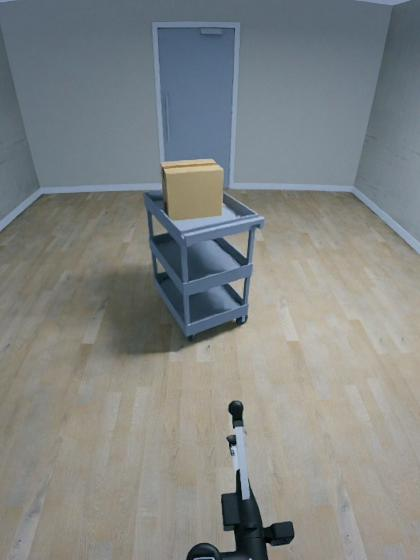

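{"op": "move", "data": {"blocking": false, "r1": {"base":{"translate_m":0.55}}, "r2": {"base":{"translate_m":0.75,"strafe_m":-0.03}}, "cameras": []}}

{"op": "wait", "data": {"seconds": 3, "cameras": []}}

{"op": "move", "data": {"blocking": false, "r1": {"base":{"translate_m":1.0},"pace":"slow","contact_limits":{"translate_m":0.75}}, "cameras": []}}

{"op": "wait", "data": {"seconds": 2, "cameras": ["r1_head_camera","r2_head_camera"]}}

{"op": "wait", "data": {"seconds": 4, "cameras": ["r1_head_camera"]}}

Scene clock: 70.07 s.
move: r1 moving; r2 moving
r1.base_odometry: x=-1.085 y=+1.393 heading=-2.363
r1.turned_by_wheels: +0.000
r1.turned_by_imu: +0.000
r1.base_tilt: forward=-1.6 right=+1.3
r1.lidar_m: 0.99 1.04 1.34 2.50 2.59 1.91 1.83 1.97 2.26 2.16 1.33 0.96
r1.base_status: translate_m moving
r1.joint_positions: lift_m=+0.124 arm_m=+0.000 wrist_yaw_rad=+3.194 wrist_pitch_rad=+0.002 wrist_roll_rad=+0.000 gripper_m=+0.056
r1.joint_status: not commanded
r1.measured_speeds: translate_m=+0.122 strafe_m=+0.001 rotate_rad=-0.002 lift_m=+0.000 arm_m=+0.000 wrist_yaw_rad=+0.000 wrist_pitch_rad=+0.000 wrist_roll_rad=+0.000
r1.motor_effort: lift_m=+20(20) arm_m=-4(4) wheel_0=+6(8) wheel_1=+5(7) wheel_2=-8(9)
r1.servo_current: wrist_yaw_rad=59(59) wrist_pitch_rad=39(52) wrist_roll_rad=52(59) gripper_m=46(46)
r1.hand_pose: x=-0.1216 y=+0.0722 z=+0.3019 quat_wxyz=(-0.026, -0.001, +0.000, +1.000) (m; r1's base frame)
r1.wrist_depth_mm: - 135 - - - - - / - 135 135 - - - - / - 132 174 - - - - / 110 136 205 - - - - / 137 - 1983 1921 1921 1808 1756 / - 1229 198 1205 193 1160 1118 / - 809 759 798 788 - 798
r2.base_odometry: x=-0.031 y=-0.007 heading=-2.874
r2.turned_by_wheels: +0.000
r2.turned_by_imu: +0.001
r2.base_tilt: forward=-0.7 right=+0.1
r2.lidar_m: 1.36 3.35 2.45 2.37 1.84 1.34 1.30 1.37 1.94 2.31 2.42 3.39
r2.base_status: translate_m moving; strafe_m moving
r2.joint_positions: lift_m=+0.687 arm_m=+0.000 wrist_yaw_rad=+0.003 wrist_pitch_rad=+0.001 wrist_roll_rad=+1.568 gripper_m=+0.120
r2.joint_status: not commanded
r2.measured_speeds: translate_m=+0.122 strafe_m=-0.005 rotate_rad=-0.003 lift_m=+0.000 arm_m=+0.000 wrist_yaw_rad=+0.000 wrist_pitch_rad=+0.000 wrist_roll_rad=+0.000
r2.motor_effort: lift_m=+21(21) arm_m=-4(4) wheel_0=+8(10) wheel_1=+8(9) wheel_2=-11(13)
r2.servo_current: wrist_yaw_rad=39(46) wrist_pitch_rad=33(46) wrist_roll_rad=39(59) gripper_m=46(59)
r2.hand_pose: x=+0.4596 y=-0.0866 z=+0.8646 quat_wxyz=(+0.708, +0.706, +0.001, +0.001) (m; r2's base frame)
r2.wrist_depth_mm: - - - - - 1756 1205 / - - - - - 1808 1205 / - - - - - 1618 1229 / - - - 1576 1983 1336 1255 / - - - 1464 1537 1618 1229 / - - 199 - - 1618 1229 / - - - 112 - 1921 1182
pictures: none
No camera images: "cameras" was empty.

Scene clock: 72.90 s.
earlier move: r1 done; r2 moving
r1.base_odometry: x=-1.454 y=+1.029 heading=-2.363
r1.turned_by_wheels: +0.000
r1.turned_by_imu: +0.000
r1.base_tilt: forward=-1.6 right=+1.2
r1.lidar_m: 0.46 0.49 0.70 1.75 2.65 2.45 2.37 2.52 2.27 1.61 0.59 0.47
r1.base_status: done
r1.joint_positions: lift_m=+0.124 arm_m=+0.000 wrist_yaw_rad=+3.194 wrist_pitch_rad=+0.002 wrist_roll_rad=+0.000 gripper_m=+0.056
r1.joint_status: not commanded
r1.measured_speeds: all 0
r1.motor_effort: lift_m=+20(20) arm_m=-4(4) wheel_0=+2(8) wheel_1=+1(9) wheel_2=+0(10)
r1.servo_current: wrist_yaw_rad=52(65) wrist_pitch_rad=46(52) wrist_roll_rad=46(65) gripper_m=46(46)
r1.hand_pose: x=-0.1216 y=+0.0722 z=+0.3019 quat_wxyz=(-0.026, -0.001, +0.000, +1.000) (m; r1's base frame)
r1.wrist_depth_mm: - 135 - - - - - / - 135 147 - - - - / - 133 175 - - - - / 110 136 223 - - - - / 137 - - - - - - / 1229 1229 198 1229 193 1160 1138 / - 759 291 154 842 820 798
r2.base_odometry: x=-0.715 y=-0.166 heading=-2.874
r2.turned_by_wheels: +0.000
r2.turned_by_imu: +0.001
r2.base_tilt: forward=-0.7 right=+0.0
r2.lidar_m: 0.65 1.24 2.48 2.36 2.49 2.09 2.01 2.12 2.40 2.30 2.41 0.79
r2.base_status: translate_m moving; strafe_m moving
r2.joint_positions: lift_m=+0.687 arm_m=+0.000 wrist_yaw_rad=+0.003 wrist_pitch_rad=+0.001 wrist_roll_rad=+1.568 gripper_m=+0.120
r2.joint_status: not commanded
r2.measured_speeds: translate_m=+0.094 strafe_m=-0.005 rotate_rad=+0.006 lift_m=+0.000 arm_m=+0.000 wrist_yaw_rad=+0.000 wrist_pitch_rad=+0.000 wrist_roll_rad=+0.000
r2.motor_effort: lift_m=+21(21) arm_m=-4(5) wheel_0=-1(11) wheel_1=+4(9) wheel_2=-3(15)
r2.servo_current: wrist_yaw_rad=39(59) wrist_pitch_rad=39(46) wrist_roll_rad=59(59) gripper_m=52(59)
r2.hand_pose: x=+0.4596 y=-0.0866 z=+0.8646 quat_wxyz=(+0.708, +0.706, +0.001, +0.001) (m; r2's base frame)
r2.wrist_depth_mm: - - - - - 1708 1229 / - - - - - 1661 1160 / - - - - - 634 1182 / - - - 809 - - 603 / - - 798 798 1229 - 549 / - - 200 466 201 - 521 / - - - 112 512 1661 1098
wait: 2.83 of 3 s (r1 has come to rest)
pictures: none
No camera images: "cameras" was empty.

Scene clock: 73.40 s.
earlier move: r2 moving
move: r1 moving
r1.base_odometry: x=-1.463 y=+1.020 heading=-2.363
r1.turned_by_wheels: +0.000
r1.turned_by_imu: +0.000
r1.base_tilt: forward=-1.6 right=+1.3
r1.lidar_m: 0.43 0.49 0.70 1.71 2.63 2.48 2.36 2.52 2.26 1.56 0.56 0.46
r1.base_status: translate_m moving
r1.joint_positions: lift_m=+0.124 arm_m=+0.000 wrist_yaw_rad=+3.194 wrist_pitch_rad=+0.002 wrist_roll_rad=+0.000 gripper_m=+0.056
r1.joint_status: not commanded
r1.measured_speeds: translate_m=+0.048 strafe_m=+0.000 rotate_rad=-0.002 lift_m=+0.000 arm_m=+0.000 wrist_yaw_rad=+0.000 wrist_pitch_rad=+0.000 wrist_roll_rad=+0.000
r1.motor_effort: lift_m=+19(20) arm_m=-4(4) wheel_0=+6(6) wheel_1=+3(5) wheel_2=-5(6)
r1.servo_current: wrist_yaw_rad=46(65) wrist_pitch_rad=39(46) wrist_roll_rad=59(59) gripper_m=33(46)
r1.contact_limits: translate_m 0.75
r1.hand_pose: x=-0.1216 y=+0.0722 z=+0.3019 quat_wxyz=(-0.026, -0.001, +0.000, +1.000) (m; r1's base frame)
r1.wrist_depth_mm: - 135 - - - - - / - 135 146 - - - - / - 133 175 - - - - / 110 136 224 - - - - / 137 - - - - - - / 1229 1229 198 1205 193 1160 1138 / - 759 291 154 - 820 798
r2.base_odometry: x=-0.731 y=-0.169 heading=-2.874
r2.turned_by_wheels: +0.000
r2.turned_by_imu: +0.000
r2.base_tilt: forward=-0.7 right=+0.1
r2.lidar_m: 0.62 1.16 2.45 2.36 2.50 2.11 2.03 2.11 2.35 2.29 2.40 0.77
r2.base_status: translate_m moving; strafe_m moving
r2.joint_positions: lift_m=+0.687 arm_m=+0.000 wrist_yaw_rad=+0.003 wrist_pitch_rad=+0.001 wrist_roll_rad=+1.568 gripper_m=+0.120
r2.joint_status: not commanded
r2.measured_speeds: all 0
r2.motor_effort: lift_m=+21(21) arm_m=-4(4) wheel_0=+8(8) wheel_1=+3(5) wheel_2=-3(4)
r2.servo_current: wrist_yaw_rad=52(52) wrist_pitch_rad=39(39) wrist_roll_rad=46(52) gripper_m=52(59)
r2.hand_pose: x=+0.4596 y=-0.0866 z=+0.8646 quat_wxyz=(+0.708, +0.706, +0.001, +0.001) (m; r2's base frame)
r2.wrist_depth_mm: - - - - - 1756 1182 / - - - - - 1618 1182 / - - - - - 634 1118 / - - - 809 - - 569 / - - 778 768 1182 - 530 / - - 199 504 201 - 504 / - - - 112 488 488 484
pictures: none
No camera images: "cameras" was empty.

Scene clock: 73.57 s.
earlier move: r1 moving; r2 done
r1.base_odometry: x=-1.470 y=+1.013 heading=-2.363
r1.turned_by_wheels: +0.000
r1.turned_by_imu: +0.000
r1.base_tilt: forward=-1.6 right=+1.3
r1.lidar_m: 0.46 0.47 0.68 1.65 2.63 2.47 2.38 2.52 2.29 1.50 0.52 0.47
r1.base_status: translate_m moving
r1.joint_positions: lift_m=+0.124 arm_m=+0.000 wrist_yaw_rad=+3.194 wrist_pitch_rad=+0.002 wrist_roll_rad=+0.000 gripper_m=+0.056
r1.joint_status: not commanded
r1.measured_speeds: translate_m=+0.066 strafe_m=+0.000 rotate_rad=+0.001 lift_m=+0.000 arm_m=+0.000 wrist_yaw_rad=+0.000 wrist_pitch_rad=+0.000 wrist_roll_rad=+0.000
r1.motor_effort: lift_m=+20(20) arm_m=-4(4) wheel_0=+1(7) wheel_1=+5(6) wheel_2=-6(7)
r1.servo_current: wrist_yaw_rad=46(65) wrist_pitch_rad=39(46) wrist_roll_rad=59(59) gripper_m=33(46)
r1.contact_limits: translate_m 0.75
r1.hand_pose: x=-0.1216 y=+0.0722 z=+0.3019 quat_wxyz=(-0.026, -0.001, +0.000, +1.000) (m; r1's base frame)
r1.wrist_depth_mm: - 135 - - - - - / - 135 146 - - - - / - 133 175 - - - - / 110 136 223 - - - - / 137 - - - - - - / 1229 1229 198 1182 193 1160 1118 / - 759 291 153 - 820 798
r2.base_odometry: x=-0.731 y=-0.169 heading=-2.874
r2.turned_by_wheels: +0.000
r2.turned_by_imu: +0.000
r2.base_tilt: forward=-0.6 right=+0.1
r2.lidar_m: 0.60 1.17 2.46 2.34 2.52 2.11 2.03 2.13 2.36 2.31 2.40 0.76
r2.base_status: done
r2.joint_positions: lift_m=+0.687 arm_m=+0.000 wrist_yaw_rad=+0.003 wrist_pitch_rad=+0.001 wrist_roll_rad=+1.568 gripper_m=+0.120
r2.joint_status: not commanded
r2.measured_speeds: all 0
r2.motor_effort: lift_m=+21(21) arm_m=-4(4) wheel_0=+3(8) wheel_1=+3(5) wheel_2=-4(4)
r2.servo_current: wrist_yaw_rad=59(59) wrist_pitch_rad=46(46) wrist_roll_rad=39(52) gripper_m=46(59)
r2.hand_pose: x=+0.4596 y=-0.0866 z=+0.8646 quat_wxyz=(+0.708, +0.706, +0.001, +0.001) (m; r2's base frame)
r2.wrist_depth_mm: - - - - - 1808 1205 / - - - - - 1618 1229 / - - - - - 634 1098 / - - - 788 - - 569 / - - 778 768 1229 - 535 / - - 200 508 201 - 500 / - - - 112 488 484 484
wait: 0.17 of 2 s (r2 has come to rest)
pictures: r1_head_camera, r2_head_camera
Images, in order (width x height): r1_head_camera 420x560, r2_head_camera 420x560.

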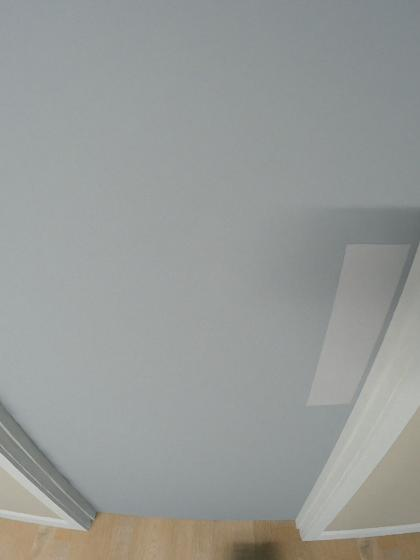

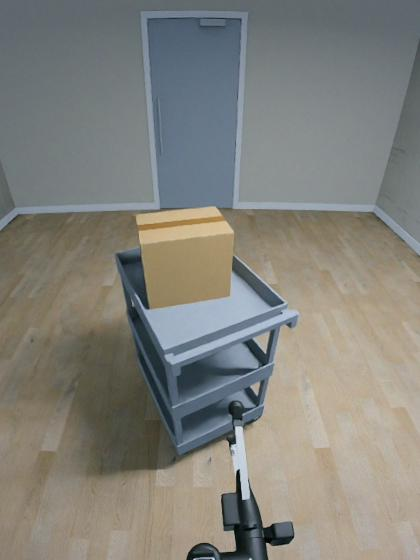

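Scene clock: 77.57 s.
earlier move: r1 moving
r1.base_odometry: x=-1.750 y=+0.737 heading=-2.362
r1.turned_by_wheels: +0.001
r1.turned_by_imu: +0.008
r1.base_tilt: forward=-1.6 right=+1.3
r1.lidar_m: - 0.25 0.25 0.49 2.64 2.89 2.79 2.95 2.29 0.26 0.28 0.25
r1.base_status: translate_m moving
r1.joint_positions: lift_m=+0.124 arm_m=+0.000 wrist_yaw_rad=+3.194 wrist_pitch_rad=+0.002 wrist_roll_rad=+0.000 gripper_m=+0.056
r1.joint_status: not commanded
r1.measured_speeds: translate_m=+0.100 strafe_m=+0.000 rotate_rad=+0.000 lift_m=+0.000 arm_m=+0.000 wrist_yaw_rad=+0.000 wrist_pitch_rad=+0.000 wrist_roll_rad=+0.000
r1.motor_effort: lift_m=+19(20) arm_m=-4(4) wheel_0=+18(29) wheel_1=+15(19) wheel_2=-18(22)
r1.servo_current: wrist_yaw_rad=26(72) wrist_pitch_rad=46(52) wrist_roll_rad=52(65) gripper_m=39(52)
r1.contact_limits: translate_m 0.75
r1.hand_pose: x=-0.1217 y=+0.0722 z=+0.3019 quat_wxyz=(-0.026, -0.001, +0.000, +1.000) (m; r1's base frame)
r1.wrist_depth_mm: - 134 139 - - - - / - 131 134 - - - - / - 132 149 - - - - / 110 135 197 - - - - / 137 - - - - - - / - 1118 198 1336 192 1138 1118 / - 809 759 798 798 820 809
r2.base_odometry: x=-0.731 y=-0.169 heading=-2.874
r2.turned_by_wheels: +0.000
r2.turned_by_imu: +0.001
r2.base_tilt: forward=-0.7 right=+0.1
r2.lidar_m: 0.62 1.16 2.50 2.36 2.52 2.10 2.03 2.14 2.39 2.29 2.41 0.77
r2.base_status: done
r2.joint_positions: lift_m=+0.687 arm_m=+0.000 wrist_yaw_rad=+0.003 wrist_pitch_rad=+0.001 wrist_roll_rad=+1.568 gripper_m=+0.120
r2.joint_status: not commanded
r2.measured_speeds: all 0
r2.motor_effort: lift_m=+21(21) arm_m=-4(4) wheel_0=+3(8) wheel_1=+2(5) wheel_2=-4(4)
r2.servo_current: wrist_yaw_rad=46(59) wrist_pitch_rad=46(52) wrist_roll_rad=52(59) gripper_m=46(59)
r2.hand_pose: x=+0.4596 y=-0.0866 z=+0.8646 quat_wxyz=(+0.708, +0.706, +0.001, +0.001) (m; r2's base frame)
r2.wrist_depth_mm: - - - - - 1756 1229 / - - - - - 1661 1205 / - - - - - 627 1138 / - - - 798 - - 574 / - - 778 768 1229 - 535 / - - 199 504 201 - 500 / - - - 112 488 484 484
wait: 4.00 s; no rest
pictures: r1_head_camera
Images, in order (width x height): r1_head_camera 420x560.

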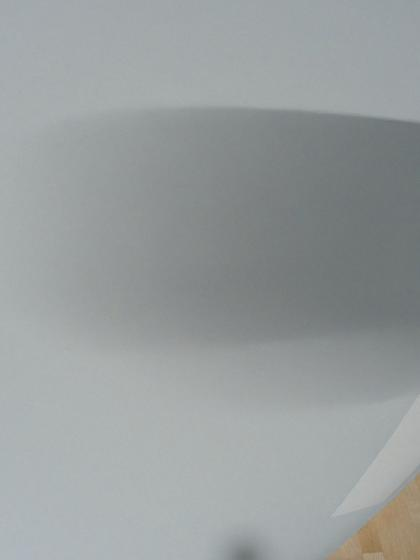

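{"op": "move", "data": {"blocking": false, "r2": {"base":{"translate_m":0.24},"pace":"slow","contact_limits":{"translate_m":0.2}}, "cameras": []}}

{"op": "wait", "data": {"seconds": 3.5, "cameras": ["r1_head_camera","r1_head_left_camera","r2_head_camera","r2_wrist_camera"]}}

Scene clock: 87.17 s.
earlier move: r1 done
move: r2 moving
r1.base_odometry: x=-2.166 y=+0.327 heading=-2.363
r1.turned_by_wheels: +0.000
r1.turned_by_imu: -0.001
r1.base_tilt: forward=-1.6 right=+1.3
r1.lidar_m: 0.25 0.25 - 0.25 0.31 3.47 3.40 0.50 0.61 1.84 2.32 3.25
r1.base_status: done
r1.joint_positions: lift_m=+0.124 arm_m=+0.000 wrist_yaw_rad=+3.197 wrist_pitch_rad=+0.002 wrist_roll_rad=+0.000 gripper_m=+0.056
r1.joint_status: not commanded
r1.measured_speeds: all 0
r1.motor_effort: lift_m=+19(20) arm_m=+4(5) wheel_0=+5(5) wheel_1=+9(9) wheel_2=-6(6)
r1.servo_current: wrist_yaw_rad=39(72) wrist_pitch_rad=39(46) wrist_roll_rad=52(65) gripper_m=39(46)
r1.contact_limits: translate_m 0.75
r1.hand_pose: x=-0.1219 y=+0.0715 z=+0.3019 quat_wxyz=(-0.027, -0.001, +0.000, +1.000) (m; r1's base frame)
r1.wrist_depth_mm: - 133 133 - - - - / - 116 133 - - - - / - 125 135 - - - - / - 134 185 - - - - / 137 1756 - - - - - / - 1229 198 1205 193 1138 1138 / - 759 759 798 788 831 798
r2.base_odometry: x=-0.743 y=-0.173 heading=-2.874
r2.turned_by_wheels: +0.000
r2.turned_by_imu: +0.002
r2.base_tilt: forward=-0.7 right=+0.1
r2.lidar_m: 0.61 1.14 2.50 2.35 2.52 2.13 2.03 2.15 2.36 2.29 2.42 0.76
r2.base_status: translate_m moving
r2.joint_positions: lift_m=+0.687 arm_m=+0.000 wrist_yaw_rad=+0.003 wrist_pitch_rad=+0.001 wrist_roll_rad=+1.568 gripper_m=+0.120
r2.joint_status: not commanded
r2.measured_speeds: translate_m=+0.048 strafe_m=+0.000 rotate_rad=-0.002 lift_m=+0.000 arm_m=+0.000 wrist_yaw_rad=+0.000 wrist_pitch_rad=+0.000 wrist_roll_rad=+0.000
r2.motor_effort: lift_m=+21(21) arm_m=-4(4) wheel_0=+6(9) wheel_1=+6(7) wheel_2=-9(11)
r2.servo_current: wrist_yaw_rad=39(59) wrist_pitch_rad=39(46) wrist_roll_rad=39(59) gripper_m=52(52)
r2.contact_limits: translate_m 0.2
r2.hand_pose: x=+0.4596 y=-0.0866 z=+0.8646 quat_wxyz=(+0.708, +0.706, +0.001, +0.001) (m; r2's base frame)
r2.wrist_depth_mm: - - - - - 1756 1229 / - - - - - 1661 1160 / - - - - - - 1118 / - - - 768 - - 564 / - - 759 741 1182 - 521 / - - 200 449 200 - 496 / - - - 112 480 477 473
pictures: none
No camera images: "cameras" was empty.

Scene clock: 90.33 s.
earlier move: r2 done
r1.base_odometry: x=-2.166 y=+0.327 heading=-2.363
r1.turned_by_wheels: +0.000
r1.turned_by_imu: +0.000
r1.base_tilt: forward=-1.6 right=+1.2
r1.lidar_m: 0.28 0.25 - 0.25 0.32 3.49 3.38 0.50 0.61 1.85 2.32 3.27
r1.base_status: done
r1.joint_positions: lift_m=+0.124 arm_m=+0.000 wrist_yaw_rad=+3.197 wrist_pitch_rad=+0.002 wrist_roll_rad=+0.000 gripper_m=+0.056
r1.joint_status: not commanded
r1.measured_speeds: all 0
r1.motor_effort: lift_m=+19(20) arm_m=+5(5) wheel_0=+5(5) wheel_1=+9(9) wheel_2=-6(6)
r1.servo_current: wrist_yaw_rad=52(72) wrist_pitch_rad=39(52) wrist_roll_rad=59(65) gripper_m=39(52)
r1.contact_limits: translate_m 0.75
r1.hand_pose: x=-0.1219 y=+0.0715 z=+0.3019 quat_wxyz=(-0.027, -0.001, +0.000, +1.000) (m; r1's base frame)
r1.wrist_depth_mm: - 133 133 - - - - / - 116 133 - - - - / - 125 135 - - - - / - 134 185 - - - - / 138 1756 - - - - - / - 1229 198 1182 193 1160 1118 / - 759 759 798 798 820 798
r2.base_odometry: x=-0.962 y=-0.233 heading=-2.874
r2.turned_by_wheels: +0.000
r2.turned_by_imu: +0.000
r2.base_tilt: forward=-0.7 right=+0.1
r2.lidar_m: 0.37 0.57 2.48 2.36 2.46 2.35 2.28 2.38 2.38 2.30 2.42 0.52
r2.base_status: done
r2.joint_positions: lift_m=+0.687 arm_m=+0.000 wrist_yaw_rad=+0.003 wrist_pitch_rad=+0.001 wrist_roll_rad=+1.568 gripper_m=+0.120
r2.joint_status: not commanded
r2.measured_speeds: all 0
r2.motor_effort: lift_m=+21(21) arm_m=-4(5) wheel_0=+4(11) wheel_1=+4(8) wheel_2=-5(11)
r2.servo_current: wrist_yaw_rad=46(65) wrist_pitch_rad=39(52) wrist_roll_rad=52(65) gripper_m=52(59)
r2.contact_limits: translate_m 0.2
r2.hand_pose: x=+0.4596 y=-0.0866 z=+0.8646 quat_wxyz=(+0.708, +0.706, +0.001, +0.001) (m; r2's base frame)
r2.wrist_depth_mm: - - - 392 - 1756 1205 / - - - 382 - 1808 - / - - - 357 366 - - / - - 549 329 340 - - / - - 535 304 312 - - / - - 199 236 287 - - / - - 508 112 - - -
wait: 3.17 of 3.5 s (r2 has come to rest)
pictures: r1_head_camera, r1_head_left_camera, r2_head_camera, r2_wrist_camera
Images, in order (width x height): r1_head_camera 420x560, r1_head_left_camera 420x672, r2_head_camera 420x560, r2_wrist_camera 616x392.

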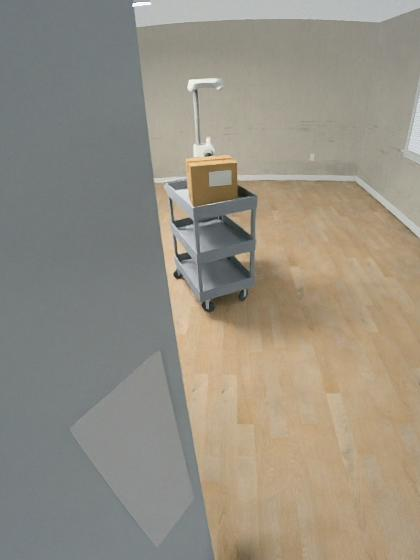

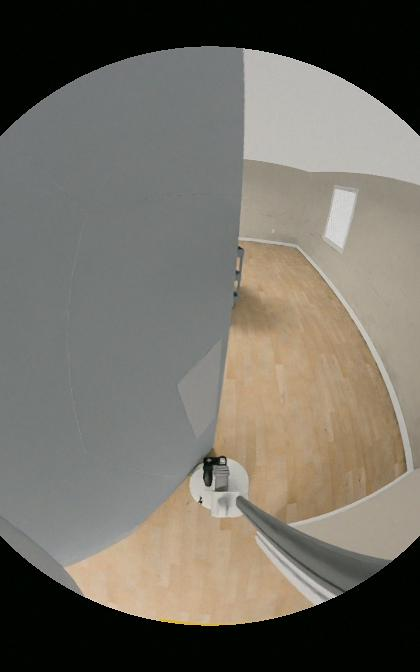

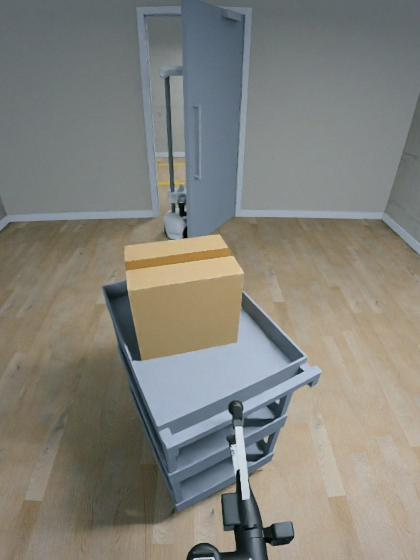

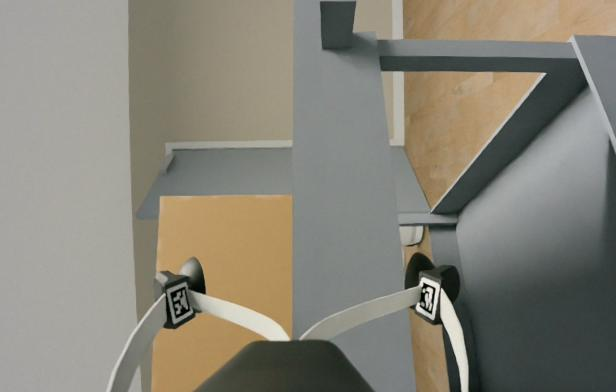

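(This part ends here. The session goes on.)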